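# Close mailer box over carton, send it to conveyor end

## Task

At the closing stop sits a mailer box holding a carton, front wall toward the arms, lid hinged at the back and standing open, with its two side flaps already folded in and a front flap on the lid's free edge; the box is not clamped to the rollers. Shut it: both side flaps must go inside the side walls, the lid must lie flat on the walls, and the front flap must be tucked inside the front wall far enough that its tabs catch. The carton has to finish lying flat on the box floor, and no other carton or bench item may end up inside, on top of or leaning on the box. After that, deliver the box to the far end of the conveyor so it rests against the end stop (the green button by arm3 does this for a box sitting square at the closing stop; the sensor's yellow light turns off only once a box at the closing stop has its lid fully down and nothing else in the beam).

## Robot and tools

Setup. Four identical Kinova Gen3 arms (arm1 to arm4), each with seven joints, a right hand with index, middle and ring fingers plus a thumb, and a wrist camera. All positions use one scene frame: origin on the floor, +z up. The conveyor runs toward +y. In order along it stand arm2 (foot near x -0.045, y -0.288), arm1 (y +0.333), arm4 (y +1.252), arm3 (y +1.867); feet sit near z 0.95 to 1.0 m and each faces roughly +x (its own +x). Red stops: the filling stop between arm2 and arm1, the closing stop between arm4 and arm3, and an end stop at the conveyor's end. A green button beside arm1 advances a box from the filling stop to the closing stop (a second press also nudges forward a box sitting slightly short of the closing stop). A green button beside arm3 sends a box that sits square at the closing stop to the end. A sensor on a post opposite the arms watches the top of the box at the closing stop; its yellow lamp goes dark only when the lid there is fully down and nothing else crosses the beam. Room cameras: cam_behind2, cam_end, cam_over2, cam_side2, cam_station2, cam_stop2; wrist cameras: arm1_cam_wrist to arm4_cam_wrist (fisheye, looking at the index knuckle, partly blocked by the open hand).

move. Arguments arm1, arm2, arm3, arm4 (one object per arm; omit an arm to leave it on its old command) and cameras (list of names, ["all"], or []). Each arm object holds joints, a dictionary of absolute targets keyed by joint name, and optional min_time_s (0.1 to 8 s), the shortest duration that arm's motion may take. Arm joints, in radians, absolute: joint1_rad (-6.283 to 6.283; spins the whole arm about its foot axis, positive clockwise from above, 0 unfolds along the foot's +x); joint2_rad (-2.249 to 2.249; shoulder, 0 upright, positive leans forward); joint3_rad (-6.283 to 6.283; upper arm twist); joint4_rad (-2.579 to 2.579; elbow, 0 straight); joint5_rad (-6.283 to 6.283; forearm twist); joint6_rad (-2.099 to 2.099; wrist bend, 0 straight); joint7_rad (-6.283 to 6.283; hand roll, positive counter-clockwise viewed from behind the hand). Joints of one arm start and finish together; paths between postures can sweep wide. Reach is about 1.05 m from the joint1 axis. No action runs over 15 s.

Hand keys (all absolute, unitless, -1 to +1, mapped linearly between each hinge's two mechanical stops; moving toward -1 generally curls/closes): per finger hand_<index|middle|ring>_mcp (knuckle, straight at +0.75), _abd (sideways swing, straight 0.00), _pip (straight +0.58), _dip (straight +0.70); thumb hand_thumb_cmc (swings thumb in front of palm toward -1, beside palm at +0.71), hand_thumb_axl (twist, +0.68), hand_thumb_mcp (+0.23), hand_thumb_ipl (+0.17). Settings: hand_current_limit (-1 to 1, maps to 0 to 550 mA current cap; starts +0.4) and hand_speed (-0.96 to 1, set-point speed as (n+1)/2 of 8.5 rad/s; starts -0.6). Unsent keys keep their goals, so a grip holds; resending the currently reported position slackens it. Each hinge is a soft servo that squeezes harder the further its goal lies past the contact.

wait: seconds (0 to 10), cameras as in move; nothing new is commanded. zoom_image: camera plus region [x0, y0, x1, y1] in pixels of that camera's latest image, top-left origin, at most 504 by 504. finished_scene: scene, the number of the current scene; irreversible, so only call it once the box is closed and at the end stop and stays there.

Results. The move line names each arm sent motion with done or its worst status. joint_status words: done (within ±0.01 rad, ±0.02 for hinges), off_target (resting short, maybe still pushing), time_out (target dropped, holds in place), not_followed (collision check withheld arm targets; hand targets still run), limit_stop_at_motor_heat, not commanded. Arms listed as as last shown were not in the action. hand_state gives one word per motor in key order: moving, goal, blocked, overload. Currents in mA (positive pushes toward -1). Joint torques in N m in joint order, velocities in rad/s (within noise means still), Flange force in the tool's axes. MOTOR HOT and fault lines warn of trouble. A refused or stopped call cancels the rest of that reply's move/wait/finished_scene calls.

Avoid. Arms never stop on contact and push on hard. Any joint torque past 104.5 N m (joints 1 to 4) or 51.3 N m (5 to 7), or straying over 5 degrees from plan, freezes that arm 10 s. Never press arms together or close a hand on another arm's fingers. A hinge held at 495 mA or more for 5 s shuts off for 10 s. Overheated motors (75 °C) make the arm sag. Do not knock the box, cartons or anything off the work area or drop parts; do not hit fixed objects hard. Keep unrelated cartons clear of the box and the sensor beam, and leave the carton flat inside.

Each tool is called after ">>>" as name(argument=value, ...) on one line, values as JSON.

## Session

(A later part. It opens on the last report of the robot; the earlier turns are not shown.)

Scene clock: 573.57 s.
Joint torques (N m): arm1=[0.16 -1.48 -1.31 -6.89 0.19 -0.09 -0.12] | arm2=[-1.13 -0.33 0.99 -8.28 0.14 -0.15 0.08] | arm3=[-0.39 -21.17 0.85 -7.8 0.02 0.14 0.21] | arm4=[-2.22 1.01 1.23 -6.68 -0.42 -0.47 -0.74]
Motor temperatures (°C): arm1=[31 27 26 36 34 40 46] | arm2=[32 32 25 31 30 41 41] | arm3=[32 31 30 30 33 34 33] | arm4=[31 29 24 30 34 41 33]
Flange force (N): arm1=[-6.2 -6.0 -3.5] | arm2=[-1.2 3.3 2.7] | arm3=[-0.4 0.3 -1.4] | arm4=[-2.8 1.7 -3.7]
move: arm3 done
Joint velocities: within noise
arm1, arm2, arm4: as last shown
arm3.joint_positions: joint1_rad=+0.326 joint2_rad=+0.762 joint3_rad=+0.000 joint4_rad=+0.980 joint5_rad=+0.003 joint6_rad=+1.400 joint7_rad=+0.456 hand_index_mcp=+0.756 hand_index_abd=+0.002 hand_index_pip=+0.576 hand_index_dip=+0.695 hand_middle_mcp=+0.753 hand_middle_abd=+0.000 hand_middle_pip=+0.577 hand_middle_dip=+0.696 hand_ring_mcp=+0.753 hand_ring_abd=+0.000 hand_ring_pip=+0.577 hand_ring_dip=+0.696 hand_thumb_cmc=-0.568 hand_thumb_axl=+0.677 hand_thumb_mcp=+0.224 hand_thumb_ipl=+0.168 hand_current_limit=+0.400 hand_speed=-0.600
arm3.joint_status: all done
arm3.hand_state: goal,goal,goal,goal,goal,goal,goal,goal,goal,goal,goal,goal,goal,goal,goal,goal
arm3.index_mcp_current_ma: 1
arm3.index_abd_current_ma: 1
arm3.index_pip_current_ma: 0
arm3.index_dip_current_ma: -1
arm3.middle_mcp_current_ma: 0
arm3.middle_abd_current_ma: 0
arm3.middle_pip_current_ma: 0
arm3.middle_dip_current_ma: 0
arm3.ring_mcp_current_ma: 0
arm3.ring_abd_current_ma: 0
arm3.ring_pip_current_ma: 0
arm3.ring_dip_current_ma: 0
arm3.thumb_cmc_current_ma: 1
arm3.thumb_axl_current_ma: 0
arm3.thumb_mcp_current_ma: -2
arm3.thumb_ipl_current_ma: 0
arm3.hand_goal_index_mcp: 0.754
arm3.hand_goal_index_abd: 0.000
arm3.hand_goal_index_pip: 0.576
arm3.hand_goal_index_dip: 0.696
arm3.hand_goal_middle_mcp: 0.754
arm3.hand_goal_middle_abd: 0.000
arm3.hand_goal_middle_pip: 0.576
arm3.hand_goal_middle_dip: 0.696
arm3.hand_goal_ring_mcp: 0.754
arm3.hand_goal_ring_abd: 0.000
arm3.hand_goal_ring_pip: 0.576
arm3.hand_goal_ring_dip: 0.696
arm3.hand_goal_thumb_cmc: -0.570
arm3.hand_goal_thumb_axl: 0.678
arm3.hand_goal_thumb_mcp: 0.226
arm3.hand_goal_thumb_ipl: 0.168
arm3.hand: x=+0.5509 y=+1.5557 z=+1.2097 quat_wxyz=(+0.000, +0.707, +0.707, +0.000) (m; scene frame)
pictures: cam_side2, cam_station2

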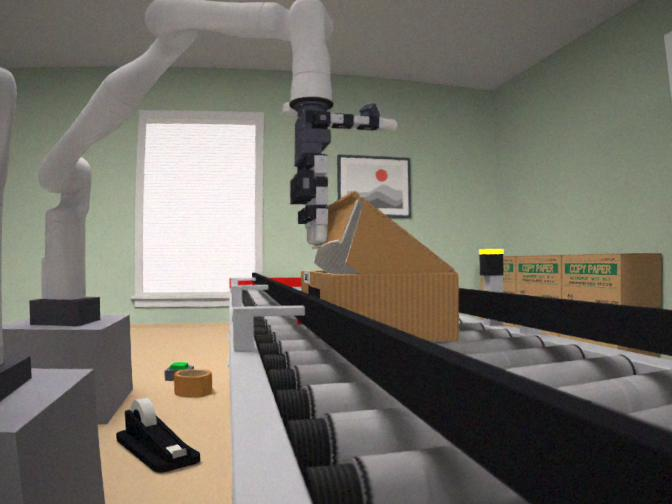

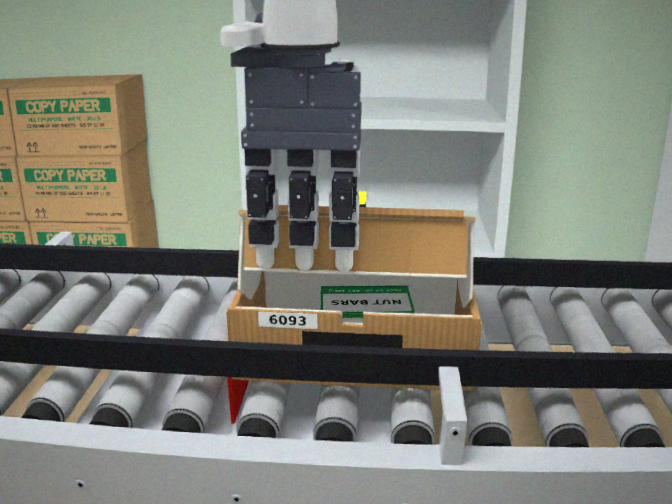

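>>> move(arm3={"joints": {"joint1_rad": 0.3405, "joint2_rad": 0.7291, "joint4_rad": 1.1024, "joint6_rad": 1.3109, "joint7_rad": 0.4705}, "min_time_s": 1.0})

>>> move(arm3={"joints": {"hand_speed": -0.9, "hand_index_mcp": 0.48, "hand_middle_mcp": 0.48, "hand_ring_mcp": 0.48}}, cameras=["cam_side2", "cam_station2", "cam_over2"])

>>> zoom_image(camera="cam_side2", region=[220, 100, 500, 350])

Scene clock: 617.17 s.
Joint torques (N m): arm1=[0.08 -1.47 -1.3 -6.89 0.16 -0.07 -0.14] | arm2=[-1.1 -0.33 1 -8.28 0.16 -0.15 0.09] | arm3=[-0.09 -20.26 1.08 -7.25 0.22 0.34 0.21] | arm4=[-2.23 1.07 1.25 -6.64 -0.42 -0.48 -0.76]
Motor temperatures (°C): arm1=[31 27 26 36 34 39 46] | arm2=[32 32 25 31 30 41 41] | arm3=[32 31 30 30 33 34 33] | arm4=[31 29 24 30 34 41 33]
Flange force (N): arm1=[-6.2 -6.0 -3.4] | arm2=[-1.3 3.4 2.7] | arm3=[-0.3 1.1 -1.8] | arm4=[-2.7 1.7 -3.8]
move: arm3 done
Joint velocities: within noise
arm1, arm2, arm4: as last shown
arm3.joint_positions: joint1_rad=+0.341 joint2_rad=+0.729 joint3_rad=+0.000 joint4_rad=+1.102 joint5_rad=+0.003 joint6_rad=+1.311 joint7_rad=+0.470 hand_index_mcp=+0.754 hand_index_abd=-0.001 hand_index_pip=+0.576 hand_index_dip=+0.695 hand_middle_mcp=+0.753 hand_middle_abd=+0.000 hand_middle_pip=+0.577 hand_middle_dip=+0.696 hand_ring_mcp=+0.751 hand_ring_abd=-0.002 hand_ring_pip=+0.576 hand_ring_dip=+0.696 hand_thumb_cmc=-0.568 hand_thumb_axl=+0.677 hand_thumb_mcp=+0.224 hand_thumb_ipl=+0.168 hand_current_limit=+0.400 hand_speed=-0.600
arm3.joint_status: all done
arm3.hand_state: goal,goal,goal,goal,goal,goal,goal,goal,goal,goal,goal,goal,goal,goal,goal,goal
arm3.index_mcp_current_ma: 0
arm3.index_abd_current_ma: 0
arm3.index_pip_current_ma: 0
arm3.index_dip_current_ma: -1
arm3.middle_mcp_current_ma: 0
arm3.middle_abd_current_ma: 0
arm3.middle_pip_current_ma: 0
arm3.middle_dip_current_ma: 0
arm3.ring_mcp_current_ma: -2
arm3.ring_abd_current_ma: -1
arm3.ring_pip_current_ma: 0
arm3.ring_dip_current_ma: 0
arm3.thumb_cmc_current_ma: 1
arm3.thumb_axl_current_ma: 0
arm3.thumb_mcp_current_ma: -2
arm3.thumb_ipl_current_ma: 0
arm3.hand_goal_index_mcp: 0.754
arm3.hand_goal_index_abd: 0.000
arm3.hand_goal_index_pip: 0.576
arm3.hand_goal_index_dip: 0.696
arm3.hand_goal_middle_mcp: 0.754
arm3.hand_goal_middle_abd: 0.000
arm3.hand_goal_middle_pip: 0.576
arm3.hand_goal_middle_dip: 0.696
arm3.hand_goal_ring_mcp: 0.754
arm3.hand_goal_ring_abd: 0.000
arm3.hand_goal_ring_pip: 0.576
arm3.hand_goal_ring_dip: 0.696
arm3.hand_goal_thumb_cmc: -0.570
arm3.hand_goal_thumb_axl: 0.678
arm3.hand_goal_thumb_mcp: 0.226
arm3.hand_goal_thumb_ipl: 0.168
arm3.hand: x=+0.5324 y=+1.5557 z=+1.1917 quat_wxyz=(+0.000, +0.707, +0.707, +0.000) (m; scene frame)
pictures: none

Scene clock: 618.43 s.
Joint torques (N m): arm1=[0.12 -1.42 -1.3 -6.92 0.2 -0.1 -0.1] | arm2=[-1.11 -0.33 1.03 -8.29 0.16 -0.14 0.1] | arm3=[-0.89 -22.2 0.42 -8.76 -0.29 -0.16 0.26] | arm4=[-2.19 1.03 1.25 -6.65 -0.42 -0.49 -0.78]
Motor temperatures (°C): arm1=[31 27 26 36 34 39 46] | arm2=[32 32 25 31 30 41 41] | arm3=[32 31 30 30 33 34 33] | arm4=[31 29 24 30 34 41 33]
Flange force (N): arm1=[-6.1 -5.8 -3.3] | arm2=[-1.3 3.5 2.7] | arm3=[-0.8 -0.6 1.2] | arm4=[-2.8 1.6 -3.9]
move: arm3 off_target
Joint velocities: within noise
arm1.joint_positions: joint1_rad=+0.239 joint2_rad=-0.465 joint3_rad=-0.069 joint4_rad=+1.459 joint5_rad=+0.009 joint6_rad=+2.007 joint7_rad=+1.716 hand_index_mcp=+0.753 hand_index_abd=+0.000 hand_index_pip=+0.577 hand_index_dip=+0.696 hand_middle_mcp=+0.753 hand_middle_abd=+0.000 hand_middle_pip=+0.577 hand_middle_dip=+0.696 hand_ring_mcp=+0.753 hand_ring_abd=+0.000 hand_ring_pip=+0.577 hand_ring_dip=+0.696 hand_thumb_cmc=+0.714 hand_thumb_axl=+0.677 hand_thumb_mcp=+0.224 hand_thumb_ipl=+0.168 hand_current_limit=+0.400 hand_speed=-0.600
arm1.joint_status: not commanded
arm1.hand_state: goal,goal,goal,goal,goal,goal,goal,goal,goal,overload,goal,goal,goal,goal,goal,goal
arm1.index_mcp_current_ma: 0
arm1.index_abd_current_ma: 0
arm1.index_pip_current_ma: 0
arm1.index_dip_current_ma: 0
arm1.middle_mcp_current_ma: 0
arm1.middle_abd_current_ma: 0
arm1.middle_pip_current_ma: 0
arm1.middle_dip_current_ma: 0
arm1.ring_mcp_current_ma: 0
arm1.ring_abd_current_ma: 0
arm1.ring_pip_current_ma: 0
arm1.ring_dip_current_ma: 0
arm1.thumb_cmc_current_ma: 0
arm1.thumb_axl_current_ma: 0
arm1.thumb_mcp_current_ma: 0
arm1.thumb_ipl_current_ma: 0
arm1.hand_goal_index_mcp: 0.754
arm1.hand_goal_index_abd: 0.000
arm1.hand_goal_index_pip: 0.576
arm1.hand_goal_index_dip: 0.696
arm1.hand_goal_middle_mcp: 0.754
arm1.hand_goal_middle_abd: 0.000
arm1.hand_goal_middle_pip: 0.576
arm1.hand_goal_middle_dip: 0.696
arm1.hand_goal_ring_mcp: 0.754
arm1.hand_goal_ring_abd: 0.000
arm1.hand_goal_ring_pip: 0.576
arm1.hand_goal_ring_dip: 0.696
arm1.hand_goal_thumb_cmc: 0.714
arm1.hand_goal_thumb_axl: 0.678
arm1.hand_goal_thumb_mcp: 0.226
arm1.hand_goal_thumb_ipl: 0.168
arm1.hand: x=+0.1516 y=+0.3901 z=+1.5271 quat_wxyz=(+0.076, -0.040, +0.996, -0.024) (m; scene frame)
arm2.joint_positions: joint1_rad=+0.475 joint2_rad=-0.403 joint3_rad=-0.102 joint4_rad=+1.435 joint5_rad=-0.047 joint6_rad=+1.925 joint7_rad=+1.879 hand_index_mcp=+0.753 hand_index_abd=+0.000 hand_index_pip=+0.577 hand_index_dip=+0.696 hand_middle_mcp=+0.753 hand_middle_abd=+0.000 hand_middle_pip=+0.577 hand_middle_dip=+0.696 hand_ring_mcp=+0.753 hand_ring_abd=+0.000 hand_ring_pip=+0.577 hand_ring_dip=+0.696 hand_thumb_cmc=+0.714 hand_thumb_axl=+0.677 hand_thumb_mcp=+0.224 hand_thumb_ipl=+0.168 hand_current_limit=+0.400 hand_speed=-0.600
arm2.joint_status: not commanded
arm2.hand_state: goal,goal,goal,goal,goal,goal,goal,goal,goal,goal,goal,goal,goal,goal,goal,goal
arm2.index_mcp_current_ma: 0
arm2.index_abd_current_ma: 0
arm2.index_pip_current_ma: 0
arm2.index_dip_current_ma: 0
arm2.middle_mcp_current_ma: 0
arm2.middle_abd_current_ma: 0
arm2.middle_pip_current_ma: 0
arm2.middle_dip_current_ma: 0
arm2.ring_mcp_current_ma: 0
arm2.ring_abd_current_ma: 0
arm2.ring_pip_current_ma: 0
arm2.ring_dip_current_ma: 0
arm2.thumb_cmc_current_ma: 0
arm2.thumb_axl_current_ma: 0
arm2.thumb_mcp_current_ma: -1
arm2.thumb_ipl_current_ma: 0
arm2.hand_goal_index_mcp: 0.754
arm2.hand_goal_index_abd: 0.000
arm2.hand_goal_index_pip: 0.576
arm2.hand_goal_index_dip: 0.696
arm2.hand_goal_middle_mcp: 0.754
arm2.hand_goal_middle_abd: 0.000
arm2.hand_goal_middle_pip: 0.576
arm2.hand_goal_middle_dip: 0.696
arm2.hand_goal_ring_mcp: 0.754
arm2.hand_goal_ring_abd: 0.000
arm2.hand_goal_ring_pip: 0.576
arm2.hand_goal_ring_dip: 0.696
arm2.hand_goal_thumb_cmc: 0.714
arm2.hand_goal_thumb_axl: 0.678
arm2.hand_goal_thumb_mcp: 0.226
arm2.hand_goal_thumb_ipl: 0.168
arm2.hand: x=+0.1343 y=-0.2870 z=+1.5306 quat_wxyz=(+0.081, +0.081, +0.993, -0.032) (m; scene frame)
arm3.joint_positions: joint1_rad=+0.341 joint2_rad=+0.729 joint3_rad=+0.000 joint4_rad=+1.102 joint5_rad=+0.003 joint6_rad=+1.311 joint7_rad=+0.470 hand_index_mcp=+0.515 hand_index_abd=+0.000 hand_index_pip=+0.584 hand_index_dip=+0.699 hand_middle_mcp=+0.513 hand_middle_abd=+0.000 hand_middle_pip=+0.582 hand_middle_dip=+0.698 hand_ring_mcp=+0.508 hand_ring_abd=-0.001 hand_ring_pip=+0.581 hand_ring_dip=+0.698 hand_thumb_cmc=-0.568 hand_thumb_axl=+0.677 hand_thumb_mcp=+0.224 hand_thumb_ipl=+0.168 hand_current_limit=+0.400 hand_speed=-0.900
arm3.joint_status: hand_index_mcp off_target (ended at +0.515, target +0.480); hand_middle_mcp off_target (ended at +0.513, target +0.480); hand_ring_mcp off_target (ended at +0.508, target +0.480); the others done
arm3.hand_state: blocked,goal,goal,goal,blocked,goal,goal,goal,blocked,goal,goal,goal,goal,goal,goal,goal
arm3.index_mcp_current_ma: 66
arm3.index_abd_current_ma: 0
arm3.index_pip_current_ma: 7
arm3.index_dip_current_ma: 2
arm3.middle_mcp_current_ma: 60
arm3.middle_abd_current_ma: 0
arm3.middle_pip_current_ma: 4
arm3.middle_dip_current_ma: 1
arm3.ring_mcp_current_ma: 48
arm3.ring_abd_current_ma: 0
arm3.ring_pip_current_ma: 4
arm3.ring_dip_current_ma: 1
arm3.thumb_cmc_current_ma: 1
arm3.thumb_axl_current_ma: 0
arm3.thumb_mcp_current_ma: -2
arm3.thumb_ipl_current_ma: 0
arm3.hand_goal_index_mcp: 0.480
arm3.hand_goal_index_abd: 0.000
arm3.hand_goal_index_pip: 0.576
arm3.hand_goal_index_dip: 0.696
arm3.hand_goal_middle_mcp: 0.480
arm3.hand_goal_middle_abd: 0.000
arm3.hand_goal_middle_pip: 0.576
arm3.hand_goal_middle_dip: 0.696
arm3.hand_goal_ring_mcp: 0.480
arm3.hand_goal_ring_abd: 0.000
arm3.hand_goal_ring_pip: 0.576
arm3.hand_goal_ring_dip: 0.696
arm3.hand_goal_thumb_cmc: -0.570
arm3.hand_goal_thumb_axl: 0.678
arm3.hand_goal_thumb_mcp: 0.226
arm3.hand_goal_thumb_ipl: 0.168
arm3.hand: x=+0.5324 y=+1.5557 z=+1.1917 quat_wxyz=(+0.000, +0.707, +0.707, +0.000) (m; scene frame)
arm4.joint_positions: joint1_rad=+0.803 joint2_rad=-0.467 joint3_rad=-0.120 joint4_rad=+1.455 joint5_rad=-0.058 joint6_rad=+1.958 joint7_rad=+1.709 hand_index_mcp=+0.753 hand_index_abd=+0.000 hand_index_pip=+0.577 hand_index_dip=+0.696 hand_middle_mcp=+0.753 hand_middle_abd=+0.000 hand_middle_pip=+0.577 hand_middle_dip=+0.696 hand_ring_mcp=+0.753 hand_ring_abd=+0.000 hand_ring_pip=+0.577 hand_ring_dip=+0.696 hand_thumb_cmc=+0.714 hand_thumb_axl=+0.677 hand_thumb_mcp=+0.224 hand_thumb_ipl=+0.168 hand_current_limit=+0.400 hand_speed=-0.600
arm4.joint_status: not commanded
arm4.hand_state: goal,goal,goal,goal,goal,goal,goal,goal,goal,goal,goal,goal,goal,goal,goal,goal
arm4.index_mcp_current_ma: -2
arm4.index_abd_current_ma: 0
arm4.index_pip_current_ma: 2
arm4.index_dip_current_ma: 0
arm4.middle_mcp_current_ma: -2
arm4.middle_abd_current_ma: 0
arm4.middle_pip_current_ma: 2
arm4.middle_dip_current_ma: 0
arm4.ring_mcp_current_ma: -2
arm4.ring_abd_current_ma: 0
arm4.ring_pip_current_ma: 2
arm4.ring_dip_current_ma: 0
arm4.thumb_cmc_current_ma: 1
arm4.thumb_axl_current_ma: -2
arm4.thumb_mcp_current_ma: -7
arm4.thumb_ipl_current_ma: -1
arm4.hand_goal_index_mcp: 0.754
arm4.hand_goal_index_abd: 0.000
arm4.hand_goal_index_pip: 0.576
arm4.hand_goal_index_dip: 0.696
arm4.hand_goal_middle_mcp: 0.754
arm4.hand_goal_middle_abd: 0.000
arm4.hand_goal_middle_pip: 0.576
arm4.hand_goal_middle_dip: 0.696
arm4.hand_goal_ring_mcp: 0.754
arm4.hand_goal_ring_abd: 0.000
arm4.hand_goal_ring_pip: 0.576
arm4.hand_goal_ring_dip: 0.696
arm4.hand_goal_thumb_cmc: 0.714
arm4.hand_goal_thumb_axl: 0.678
arm4.hand_goal_thumb_mcp: 0.226
arm4.hand_goal_thumb_ipl: 0.168
arm4.hand: x=+0.1919 y=+1.2551 z=+1.4868 quat_wxyz=(+0.089, +0.217, +0.971, -0.043) (m; scene frame)
pictures: cam_over2, cam_side2, cam_station2

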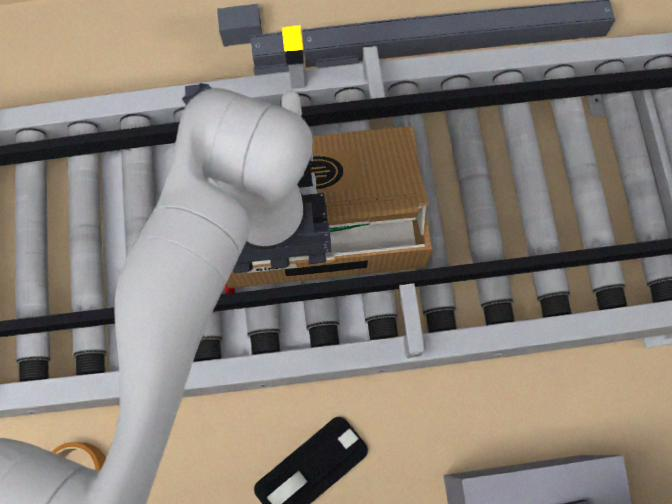

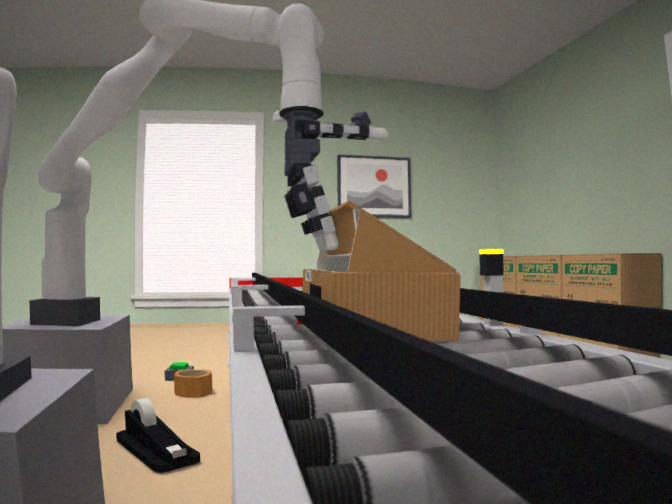

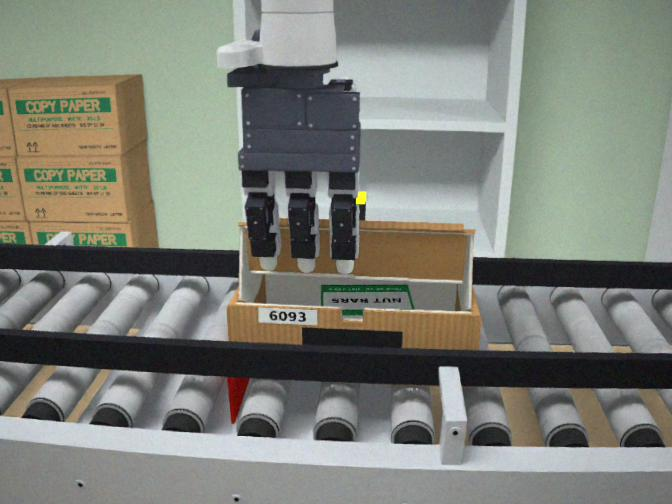

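Scaled by 1.800 from the camera's 672x504 image, which has a finer 960x720 frame.

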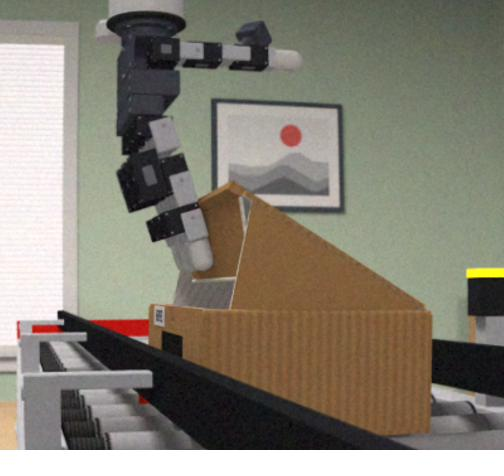

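>>> move(arm4={"joints": {"joint1_rad": -0.2721, "joint2_rad": 0.6023, "joint3_rad": 0, "joint4_rad": 0.8805, "joint5_rad": -0.0099, "joint6_rad": 1.6508, "joint7_rad": -1.9269}, "min_time_s": 4}, cameras=["cam_side2", "cam_station2", "arm4_cam_wrist", "cam_behind2", "cam_stop2"])

>>> zoom_image(camera="cam_side2", region=[220, 100, 500, 350])

Scene clock: 671.97 s.
Joint torques (N m): arm1=[0.15 -1.43 -1.26 -6.89 0.19 -0.11 -0.11] | arm2=[-1.14 -0.33 1 -8.28 0.17 -0.14 0.1] | arm3=[-0.87 -22.18 0.38 -8.72 -0.3 -0.14 0.23] | arm4=[-2.05 -19.2 1.21 -7.45 -0.37 0.13 -0.77]
Motor temperatures (°C): arm1=[31 27 26 36 34 39 46] | arm2=[32 32 25 31 30 40 41] | arm3=[32 34 30 31 33 34 33] | arm4=[31 29 24 30 34 40 32]
Flange force (N): arm1=[-6.1 -5.7 -3.5] | arm2=[-1.3 3.4 2.7] | arm3=[-0.8 -0.5 1.1] | arm4=[5.1 3.9 -2.8]
move: arm4 done
Joint velocities: within noise
arm1, arm2, arm3: as last shown
arm4.joint_positions: joint1_rad=-0.272 joint2_rad=+0.602 joint3_rad=+0.000 joint4_rad=+0.880 joint5_rad=-0.010 joint6_rad=+1.651 joint7_rad=-1.927 hand_index_mcp=+0.753 hand_index_abd=+0.000 hand_index_pip=+0.577 hand_index_dip=+0.696 hand_middle_mcp=+0.753 hand_middle_abd=+0.000 hand_middle_pip=+0.577 hand_middle_dip=+0.696 hand_ring_mcp=+0.753 hand_ring_abd=+0.000 hand_ring_pip=+0.577 hand_ring_dip=+0.696 hand_thumb_cmc=+0.714 hand_thumb_axl=+0.677 hand_thumb_mcp=+0.224 hand_thumb_ipl=+0.168 hand_current_limit=+0.400 hand_speed=-0.600
arm4.joint_status: all done
arm4.hand_state: goal,goal,goal,goal,goal,goal,goal,goal,goal,goal,goal,goal,goal,goal,goal,goal
arm4.index_mcp_current_ma: -2
arm4.index_abd_current_ma: 0
arm4.index_pip_current_ma: 2
arm4.index_dip_current_ma: 0
arm4.middle_mcp_current_ma: -2
arm4.middle_abd_current_ma: 0
arm4.middle_pip_current_ma: 2
arm4.middle_dip_current_ma: 0
arm4.ring_mcp_current_ma: -2
arm4.ring_abd_current_ma: 0
arm4.ring_pip_current_ma: 2
arm4.ring_dip_current_ma: 0
arm4.thumb_cmc_current_ma: 1
arm4.thumb_axl_current_ma: -2
arm4.thumb_mcp_current_ma: -8
arm4.thumb_ipl_current_ma: -1
arm4.hand_goal_index_mcp: 0.754
arm4.hand_goal_index_abd: 0.000
arm4.hand_goal_index_pip: 0.576
arm4.hand_goal_index_dip: 0.696
arm4.hand_goal_middle_mcp: 0.754
arm4.hand_goal_middle_abd: 0.000
arm4.hand_goal_middle_pip: 0.576
arm4.hand_goal_middle_dip: 0.696
arm4.hand_goal_ring_mcp: 0.754
arm4.hand_goal_ring_abd: 0.000
arm4.hand_goal_ring_pip: 0.576
arm4.hand_goal_ring_dip: 0.696
arm4.hand_goal_thumb_cmc: 0.714
arm4.hand_goal_thumb_axl: 0.678
arm4.hand_goal_thumb_mcp: 0.226
arm4.hand_goal_thumb_ipl: 0.168
arm4.hand: x=+0.5288 y=+1.3446 z=+1.3021 quat_wxyz=(+0.000, +1.000, +0.001, +0.000) (m; scene frame)
pictures: arm4_cam_wrist, cam_behind2, cam_side2, cam_station2, cam_stop2
camera_calibration:
arm4_cam_wrist: T_world_to_cam=[[-0.799215, -0.600994, -0.00786823, 1.27726], [-0.408472, 0.533499, 0.740628, -1.5221], [-0.440915, 0.595134, -0.67187, 0.432491], [0, 0, 0, 1]] pos_world=[0.589762, 1.32227, 1.42793]

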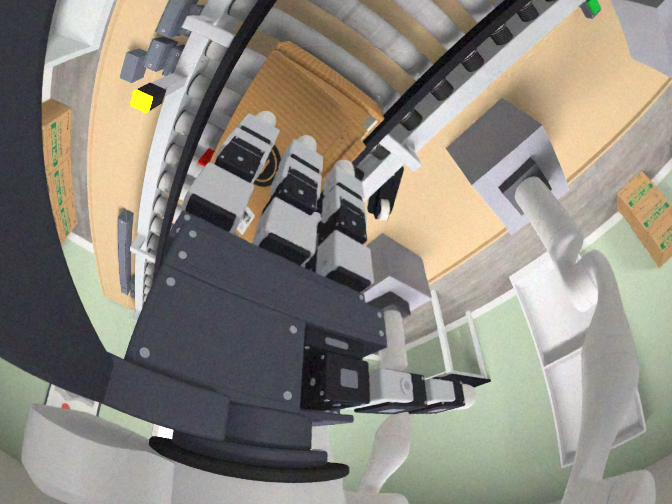

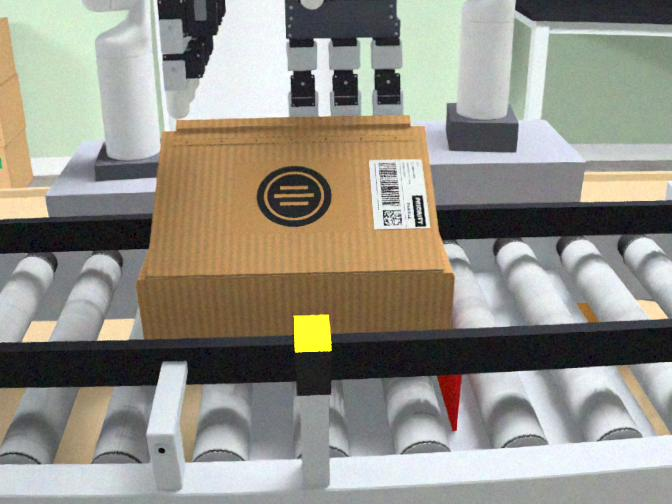

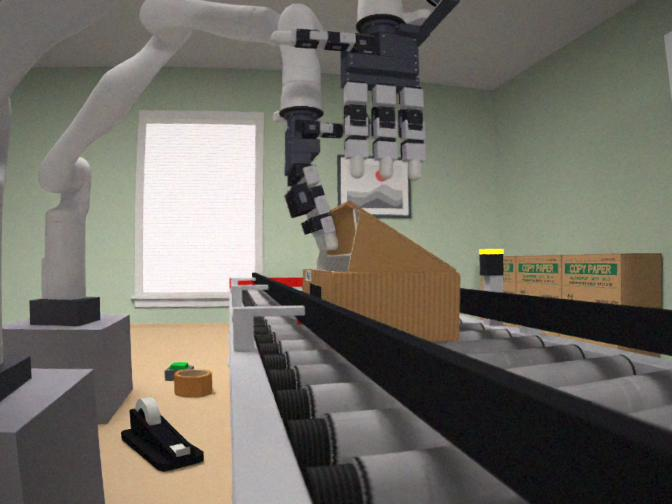

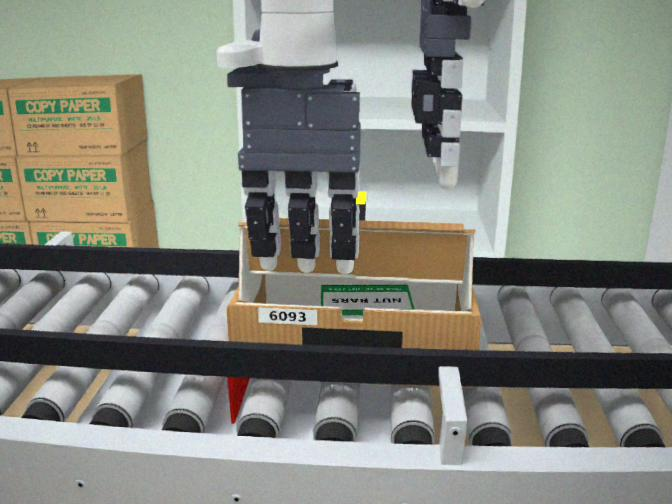

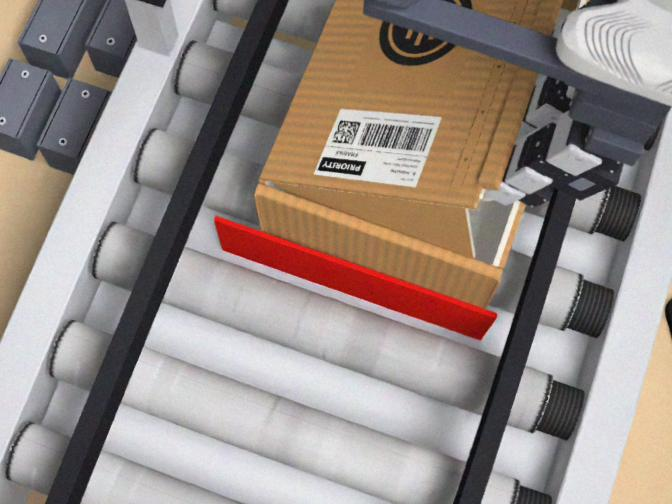

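Scaled by 1.800 from the camera's 672x504 image, which has a finer 960x720 frame.

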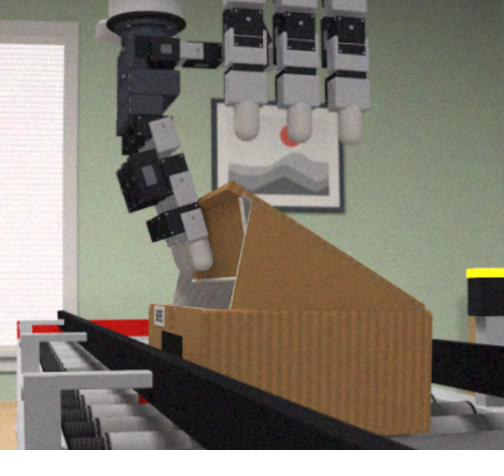

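>>> move(arm4={"joints": {"joint2_rad": 0.6010, "joint4_rad": 1.0420, "joint6_rad": 1.4906}, "min_time_s": 1.5})

>>> move(arm4={"joints": {"joint2_rad": 0.6082, "joint4_rad": 1.1091, "joint6_rad": 1.4163}, "min_time_s": 2}, arm3={"joints": {"joint1_rad": 0.3467, "joint2_rad": 0.7317, "joint4_rad": 1.1834, "joint6_rad": 1.2273, "joint7_rad": 0.4767}, "min_time_s": 2}, cameras=["cam_side2", "cam_station2", "cam_stop2"])

>>> zoom_image(camera="cam_side2", region=[220, 100, 500, 350])

Scene clock: 712.07 s.
Joint torques (N m): arm1=[0.16 -1.4 -1.28 -6.89 0.18 -0.1 -0.14] | arm2=[-1.14 -0.32 1.01 -8.3 0.15 -0.15 0.1] | arm3=[-1.08 -22.8 0.27 -9.29 -0.34 -0.4 0.25] | arm4=[-2.2 -18.72 1.04 -6.86 -0.54 0.48 -0.73]
Motor temperatures (°C): arm1=[31 27 26 36 34 39 46] | arm2=[32 32 25 31 30 40 40] | arm3=[32 35 30 31 33 34 33] | arm4=[31 29 24 30 34 40 32]
Flange force (N): arm1=[-6.0 -5.9 -3.4] | arm2=[-1.2 3.4 2.7] | arm3=[-0.8 -1.2 2.0] | arm4=[5.6 3.9 -3.0]
move: arm4 done
Joint velocities: within noise
arm1, arm2, arm3: as last shown
arm3.joint_positions: joint1_rad=+0.341 joint2_rad=+0.729 joint3_rad=+0.000 joint4_rad=+1.102 joint5_rad=+0.003 joint6_rad=+1.311 joint7_rad=+0.470 hand_index_mcp=+0.515 hand_index_abd=+0.002 hand_index_pip=+0.588 hand_index_dip=+0.699 hand_middle_mcp=+0.513 hand_middle_abd=+0.002 hand_middle_pip=+0.586 hand_middle_dip=+0.699 hand_ring_mcp=+0.508 hand_ring_abd=+0.001 hand_ring_pip=+0.582 hand_ring_dip=+0.698 hand_thumb_cmc=-0.568 hand_thumb_axl=+0.677 hand_thumb_mcp=+0.224 hand_thumb_ipl=+0.168 hand_current_limit=+0.400 hand_speed=-0.900
arm3.index_mcp_current_ma: 67
arm3.index_abd_current_ma: 1
arm3.index_pip_current_ma: 13
arm3.middle_abd_current_ma: 1
arm3.middle_pip_current_ma: 10
arm3.middle_dip_current_ma: 2
arm3.ring_pip_current_ma: 5
arm4.joint_positions: joint1_rad=-0.272 joint2_rad=+0.601 joint3_rad=+0.000 joint4_rad=+1.042 joint5_rad=-0.010 joint6_rad=+1.491 joint7_rad=-1.927 hand_index_mcp=+0.752 hand_index_abd=-0.019 hand_index_pip=+0.576 hand_index_dip=+0.696 hand_middle_mcp=+0.753 hand_middle_abd=+0.000 hand_middle_pip=+0.577 hand_middle_dip=+0.696 hand_ring_mcp=+0.753 hand_ring_abd=+0.000 hand_ring_pip=+0.577 hand_ring_dip=+0.696 hand_thumb_cmc=+0.714 hand_thumb_axl=+0.677 hand_thumb_mcp=+0.224 hand_thumb_ipl=+0.168 hand_current_limit=+0.400 hand_speed=-0.600
arm4.joint_status: all done
arm4.hand_state: goal,goal,goal,goal,goal,goal,goal,goal,goal,goal,goal,goal,goal,goal,goal,goal
arm4.index_mcp_current_ma: -6
arm4.index_abd_current_ma: -58
arm4.index_pip_current_ma: 0
arm4.index_dip_current_ma: 0
arm4.middle_mcp_current_ma: -2
arm4.middle_abd_current_ma: 0
arm4.middle_pip_current_ma: 2
arm4.middle_dip_current_ma: 0
arm4.ring_mcp_current_ma: -2
arm4.ring_abd_current_ma: 0
arm4.ring_pip_current_ma: 2
arm4.ring_dip_current_ma: 0
arm4.thumb_cmc_current_ma: 1
arm4.thumb_axl_current_ma: -2
arm4.thumb_mcp_current_ma: -8
arm4.thumb_ipl_current_ma: -1
arm4.hand_goal_index_mcp: 0.754
arm4.hand_goal_index_abd: 0.000
arm4.hand_goal_index_pip: 0.576
arm4.hand_goal_index_dip: 0.696
arm4.hand_goal_middle_mcp: 0.754
arm4.hand_goal_middle_abd: 0.000
arm4.hand_goal_middle_pip: 0.576
arm4.hand_goal_middle_dip: 0.696
arm4.hand_goal_ring_mcp: 0.754
arm4.hand_goal_ring_abd: 0.000
arm4.hand_goal_ring_pip: 0.576
arm4.hand_goal_ring_dip: 0.696
arm4.hand_goal_thumb_cmc: 0.714
arm4.hand_goal_thumb_axl: 0.678
arm4.hand_goal_thumb_mcp: 0.226
arm4.hand_goal_thumb_ipl: 0.168
arm4.hand: x=+0.5285 y=+1.3440 z=+1.2522 quat_wxyz=(+0.000, +1.000, +0.000, +0.000) (m; scene frame)
pictures: none

Scene clock: 714.37 s.
Joint torques (N m): arm1=[0.1 -1.43 -1.29 -6.89 0.17 -0.09 -0.07] | arm2=[-1.13 -0.3 1 -8.28 0.15 -0.13 0.08] | arm3=[-1.12 -22.26 0.17 -8.81 -0.37 -0.29 0.3] | arm4=[-1.7 -17.16 1.59 -7 0.02 -0.83 -0.71]
Motor temperatures (°C): arm1=[31 27 26 36 34 39 46] | arm2=[32 32 25 31 30 40 40] | arm3=[32 35 30 31 33 34 33] | arm4=[31 29 24 30 34 40 32]
Flange force (N): arm1=[-6.2 -5.7 -3.4] | arm2=[-1.2 3.3 2.7] | arm3=[-0.9 -1.1 1.5] | arm4=[2.8 3.8 -6.7]
move: arm3 done; arm4 done
Joint velocities: within noise
arm1, arm2: as last shown
arm3.joint_positions: joint1_rad=+0.347 joint2_rad=+0.732 joint3_rad=+0.000 joint4_rad=+1.183 joint5_rad=+0.003 joint6_rad=+1.227 joint7_rad=+0.477 hand_index_mcp=+0.515 hand_index_abd=+0.001 hand_index_pip=+0.588 hand_index_dip=+0.699 hand_middle_mcp=+0.509 hand_middle_abd=+0.002 hand_middle_pip=+0.586 hand_middle_dip=+0.699 hand_ring_mcp=+0.502 hand_ring_abd=+0.001 hand_ring_pip=+0.582 hand_ring_dip=+0.698 hand_thumb_cmc=-0.568 hand_thumb_axl=+0.677 hand_thumb_mcp=+0.224 hand_thumb_ipl=+0.168 hand_current_limit=+0.400 hand_speed=-0.900
arm3.joint_status: all done
arm3.hand_state: blocked,goal,goal,goal,blocked,goal,goal,goal,blocked,goal,goal,goal,goal,goal,goal,goal
arm3.index_mcp_current_ma: 67
arm3.index_abd_current_ma: 0
arm3.index_pip_current_ma: 13
arm3.index_dip_current_ma: 2
arm3.middle_mcp_current_ma: 50
arm3.middle_abd_current_ma: 1
arm3.middle_pip_current_ma: 10
arm3.middle_dip_current_ma: 2
arm3.ring_mcp_current_ma: 33
arm3.ring_abd_current_ma: 0
arm3.ring_pip_current_ma: 5
arm3.ring_dip_current_ma: 1
arm3.thumb_cmc_current_ma: 1
arm3.thumb_axl_current_ma: 0
arm3.thumb_mcp_current_ma: -2
arm3.thumb_ipl_current_ma: 0
arm3.hand_goal_index_mcp: 0.480
arm3.hand_goal_index_abd: 0.000
arm3.hand_goal_index_pip: 0.576
arm3.hand_goal_index_dip: 0.696
arm3.hand_goal_middle_mcp: 0.480
arm3.hand_goal_middle_abd: 0.000
arm3.hand_goal_middle_pip: 0.576
arm3.hand_goal_middle_dip: 0.696
arm3.hand_goal_ring_mcp: 0.480
arm3.hand_goal_ring_abd: 0.000
arm3.hand_goal_ring_pip: 0.576
arm3.hand_goal_ring_dip: 0.696
arm3.hand_goal_thumb_cmc: -0.570
arm3.hand_goal_thumb_axl: 0.678
arm3.hand_goal_thumb_mcp: 0.226
arm3.hand_goal_thumb_ipl: 0.168
arm3.hand: x=+0.5245 y=+1.5559 z=+1.1659 quat_wxyz=(+0.000, +0.707, +0.707, +0.000) (m; scene frame)
arm4.joint_positions: joint1_rad=-0.272 joint2_rad=+0.608 joint3_rad=+0.000 joint4_rad=+1.109 joint5_rad=-0.010 joint6_rad=+1.416 joint7_rad=-1.927 hand_index_mcp=+0.754 hand_index_abd=+0.046 hand_index_pip=+0.576 hand_index_dip=+0.696 hand_middle_mcp=+0.753 hand_middle_abd=+0.000 hand_middle_pip=+0.577 hand_middle_dip=+0.696 hand_ring_mcp=+0.753 hand_ring_abd=+0.000 hand_ring_pip=+0.577 hand_ring_dip=+0.696 hand_thumb_cmc=+0.714 hand_thumb_axl=+0.677 hand_thumb_mcp=+0.224 hand_thumb_ipl=+0.168 hand_current_limit=+0.400 hand_speed=-0.600
arm4.joint_status: all done
arm4.hand_state: goal,blocked,goal,goal,goal,goal,goal,goal,goal,goal,goal,goal,goal,goal,goal,goal
arm4.index_mcp_current_ma: 0
arm4.index_abd_current_ma: 158
arm4.index_pip_current_ma: 0
arm4.index_dip_current_ma: 0
arm4.middle_mcp_current_ma: -2
arm4.middle_abd_current_ma: 0
arm4.middle_pip_current_ma: 2
arm4.middle_dip_current_ma: 0
arm4.ring_mcp_current_ma: -2
arm4.ring_abd_current_ma: 0
arm4.ring_pip_current_ma: 2
arm4.ring_dip_current_ma: 0
arm4.thumb_cmc_current_ma: 1
arm4.thumb_axl_current_ma: -2
arm4.thumb_mcp_current_ma: -8
arm4.thumb_ipl_current_ma: -1
arm4.hand_goal_index_mcp: 0.754
arm4.hand_goal_index_abd: 0.000
arm4.hand_goal_index_pip: 0.576
arm4.hand_goal_index_dip: 0.696
arm4.hand_goal_middle_mcp: 0.754
arm4.hand_goal_middle_abd: 0.000
arm4.hand_goal_middle_pip: 0.576
arm4.hand_goal_middle_dip: 0.696
arm4.hand_goal_ring_mcp: 0.754
arm4.hand_goal_ring_abd: 0.000
arm4.hand_goal_ring_pip: 0.576
arm4.hand_goal_ring_dip: 0.696
arm4.hand_goal_thumb_cmc: 0.714
arm4.hand_goal_thumb_axl: 0.678
arm4.hand_goal_thumb_mcp: 0.226
arm4.hand_goal_thumb_ipl: 0.168
arm4.hand: x=+0.5283 y=+1.3437 z=+1.2272 quat_wxyz=(+0.000, +1.000, -0.001, +0.000) (m; scene frame)
pictures: cam_side2, cam_station2, cam_stop2

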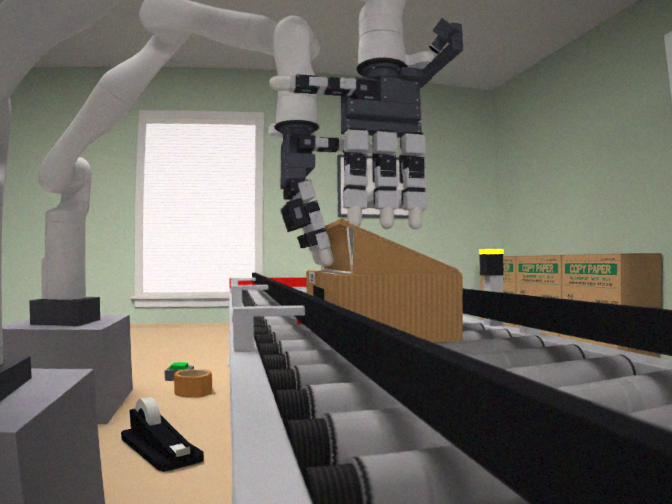

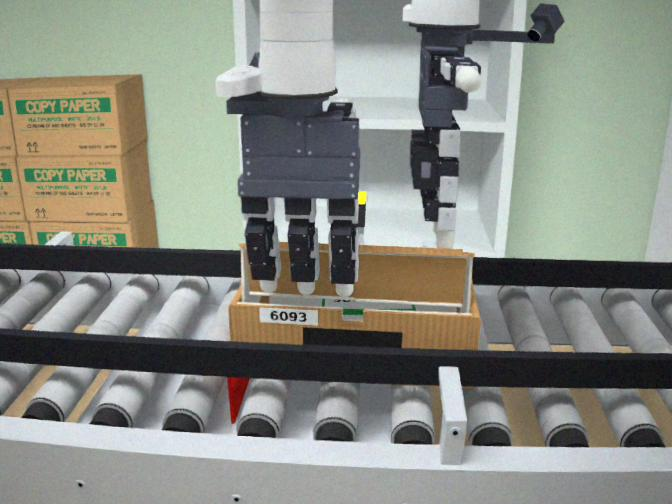

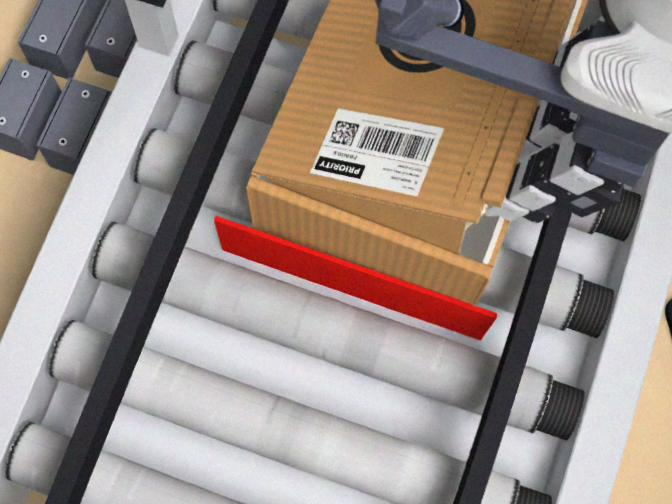

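Scaled by 1.800 from the camera's 672x504 image, which has a finer 960x720 frame.

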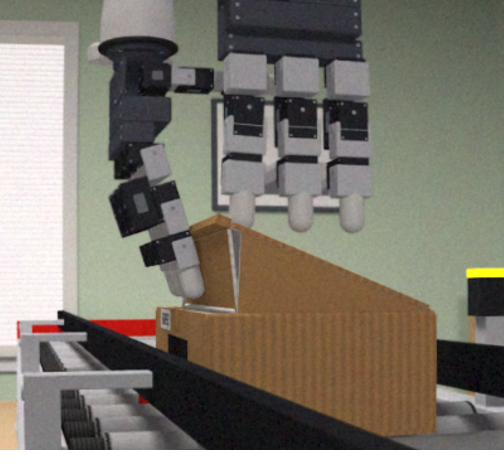

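>>> move(arm4={"joints": {"joint2_rad": 0.6204, "joint4_rad": 1.1686, "joint6_rad": 1.3446}, "min_time_s": 2}, arm3={"joints": {"joint1_rad": 0.3515, "joint2_rad": 0.7192, "joint4_rad": 1.2082, "joint6_rad": 1.2150, "joint7_rad": 0.4815}, "min_time_s": 2}, cameras=["cam_side2", "cam_station2", "cam_stop2"])

>>> zoom_image(camera="cam_side2", region=[260, 180, 480, 350])

>>> zoom_image(camera="cam_station2", region=[200, 200, 500, 405])

Scene clock: 732.67 s.
Joint torques (N m): arm1=[0.11 -1.46 -1.24 -6.87 0.17 -0.08 -0.11] | arm2=[-1.12 -0.33 1.01 -8.25 0.14 -0.15 0.08] | arm3=[-0.91 -22.25 0.33 -9.33 -0.17 -0.72 0.24] | arm4=[-1.91 -17.21 1.38 -6.43 -0.21 -0.38 -0.72]
Motor temperatures (°C): arm1=[31 27 26 36 34 39 46] | arm2=[32 32 25 31 30 40 40] | arm3=[32 35 30 31 33 34 33] | arm4=[31 29 24 30 34 40 32]
Flange force (N): arm1=[-6.3 -5.7 -3.5] | arm2=[-1.3 3.3 2.5] | arm3=[-0.1 -1.9 1.5] | arm4=[4.1 3.8 -6.4]
move: arm3 done; arm4 done
Joint velocities: within noise
arm1, arm2: as last shown
arm3.joint_positions: joint1_rad=+0.352 joint2_rad=+0.719 joint3_rad=+0.000 joint4_rad=+1.208 joint5_rad=+0.003 joint6_rad=+1.215 joint7_rad=+0.482 hand_index_mcp=+0.517 hand_index_abd=+0.000 hand_index_pip=+0.596 hand_index_dip=+0.700 hand_middle_mcp=+0.508 hand_middle_abd=+0.002 hand_middle_pip=+0.587 hand_middle_dip=+0.701 hand_ring_mcp=+0.496 hand_ring_abd=+0.002 hand_ring_pip=+0.582 hand_ring_dip=+0.698 hand_thumb_cmc=-0.568 hand_thumb_axl=+0.677 hand_thumb_mcp=+0.224 hand_thumb_ipl=+0.168 hand_current_limit=+0.400 hand_speed=-0.900
arm3.joint_status: all done
arm3.hand_state: blocked,goal,goal,goal,blocked,goal,goal,goal,goal,goal,goal,goal,goal,goal,goal,goal
arm3.index_mcp_current_ma: 72
arm3.index_abd_current_ma: 0
arm3.index_pip_current_ma: 26
arm3.index_dip_current_ma: 3
arm3.middle_mcp_current_ma: 50
arm3.middle_abd_current_ma: 1
arm3.middle_pip_current_ma: 12
arm3.middle_dip_current_ma: 3
arm3.ring_mcp_current_ma: 22
arm3.ring_abd_current_ma: 1
arm3.ring_pip_current_ma: 5
arm3.ring_dip_current_ma: 1
arm3.thumb_cmc_current_ma: 1
arm3.thumb_axl_current_ma: 0
arm3.thumb_mcp_current_ma: -2
arm3.thumb_ipl_current_ma: 0
arm3.hand_goal_index_mcp: 0.480
arm3.hand_goal_index_abd: 0.000
arm3.hand_goal_index_pip: 0.576
arm3.hand_goal_index_dip: 0.696
arm3.hand_goal_middle_mcp: 0.480
arm3.hand_goal_middle_abd: 0.000
arm3.hand_goal_middle_pip: 0.576
arm3.hand_goal_middle_dip: 0.696
arm3.hand_goal_ring_mcp: 0.480
arm3.hand_goal_ring_abd: 0.000
arm3.hand_goal_ring_pip: 0.576
arm3.hand_goal_ring_dip: 0.696
arm3.hand_goal_thumb_cmc: -0.570
arm3.hand_goal_thumb_axl: 0.678
arm3.hand_goal_thumb_mcp: 0.226
arm3.hand_goal_thumb_ipl: 0.168
arm3.hand: x=+0.5184 y=+1.5560 z=+1.1657 quat_wxyz=(+0.000, +0.707, +0.707, +0.000) (m; scene frame)
arm4.joint_positions: joint1_rad=-0.272 joint2_rad=+0.620 joint3_rad=+0.000 joint4_rad=+1.169 joint5_rad=-0.010 joint6_rad=+1.345 joint7_rad=-1.927 hand_index_mcp=+0.748 hand_index_abd=+0.050 hand_index_pip=+0.571 hand_index_dip=+0.694 hand_middle_mcp=+0.753 hand_middle_abd=+0.000 hand_middle_pip=+0.577 hand_middle_dip=+0.696 hand_ring_mcp=+0.753 hand_ring_abd=+0.000 hand_ring_pip=+0.577 hand_ring_dip=+0.696 hand_thumb_cmc=+0.714 hand_thumb_axl=+0.677 hand_thumb_mcp=+0.224 hand_thumb_ipl=+0.168 hand_current_limit=+0.400 hand_speed=-0.600
arm4.joint_status: all done
arm4.hand_state: goal,blocked,goal,goal,goal,goal,goal,goal,goal,goal,goal,goal,goal,goal,goal,goal
arm4.index_mcp_current_ma: -21
arm4.index_abd_current_ma: 171
arm4.index_pip_current_ma: -14
arm4.index_dip_current_ma: -6
arm4.middle_mcp_current_ma: -2
arm4.middle_abd_current_ma: 0
arm4.middle_pip_current_ma: 2
arm4.middle_dip_current_ma: 0
arm4.ring_mcp_current_ma: -2
arm4.ring_abd_current_ma: 0
arm4.ring_pip_current_ma: 2
arm4.ring_dip_current_ma: 0
arm4.thumb_cmc_current_ma: 1
arm4.thumb_axl_current_ma: -2
arm4.thumb_mcp_current_ma: -8
arm4.thumb_ipl_current_ma: -1
arm4.hand_goal_index_mcp: 0.754
arm4.hand_goal_index_abd: 0.000
arm4.hand_goal_index_pip: 0.576
arm4.hand_goal_index_dip: 0.696
arm4.hand_goal_middle_mcp: 0.754
arm4.hand_goal_middle_abd: 0.000
arm4.hand_goal_middle_pip: 0.576
arm4.hand_goal_middle_dip: 0.696
arm4.hand_goal_ring_mcp: 0.754
arm4.hand_goal_ring_abd: 0.000
arm4.hand_goal_ring_pip: 0.576
arm4.hand_goal_ring_dip: 0.696
arm4.hand_goal_thumb_cmc: 0.714
arm4.hand_goal_thumb_axl: 0.678
arm4.hand_goal_thumb_mcp: 0.226
arm4.hand_goal_thumb_ipl: 0.168
arm4.hand: x=+0.5283 y=+1.3434 z=+1.2021 quat_wxyz=(+0.000, +1.000, -0.001, +0.000) (m; scene frame)
pictures: cam_side2, cam_station2, cam_stop2

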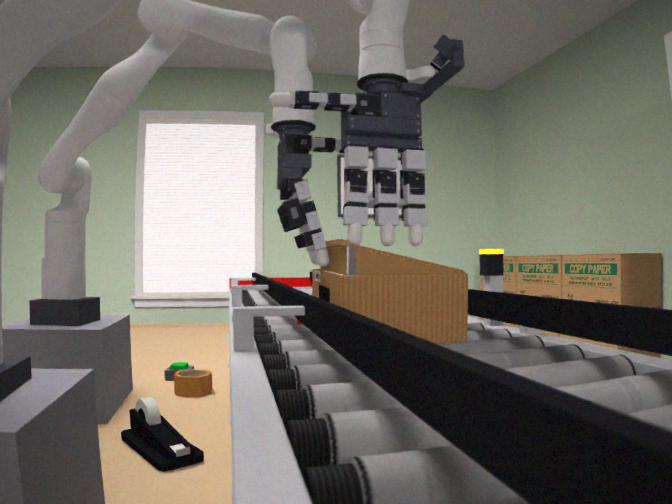

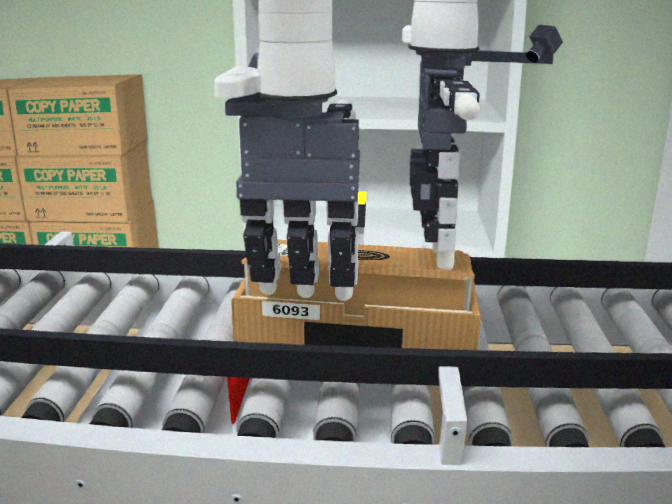

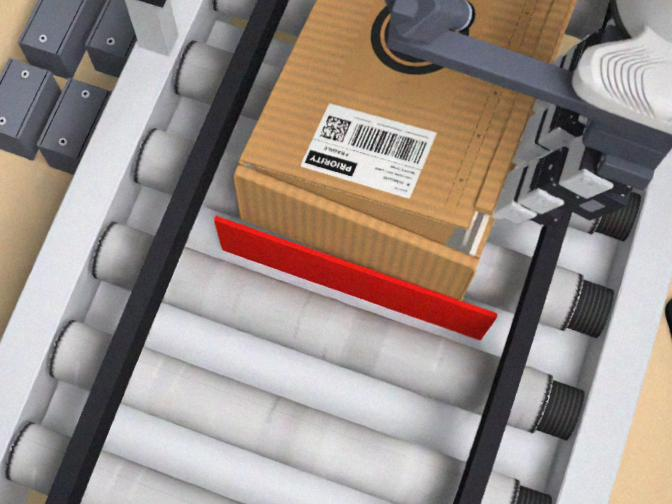

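Scaled by 2.291 from the camera's 672x504 image, which has a finer 960x720 frame.

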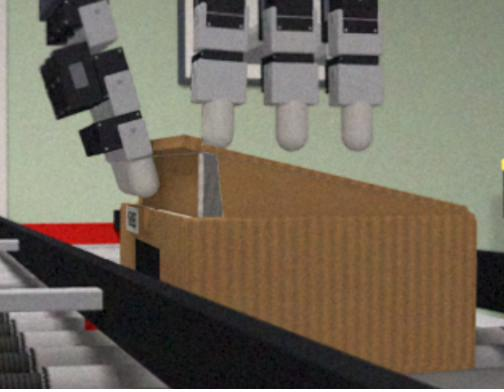

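Scaled by 1.680 from the camera's 672x504 image, which has a finer 960x720 frame.

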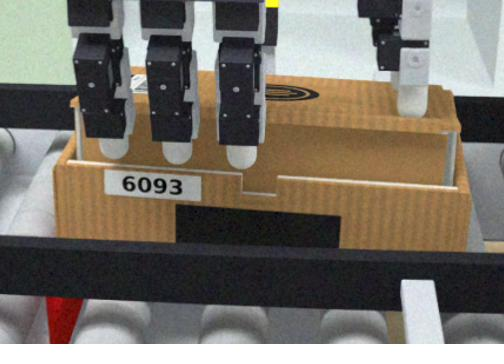

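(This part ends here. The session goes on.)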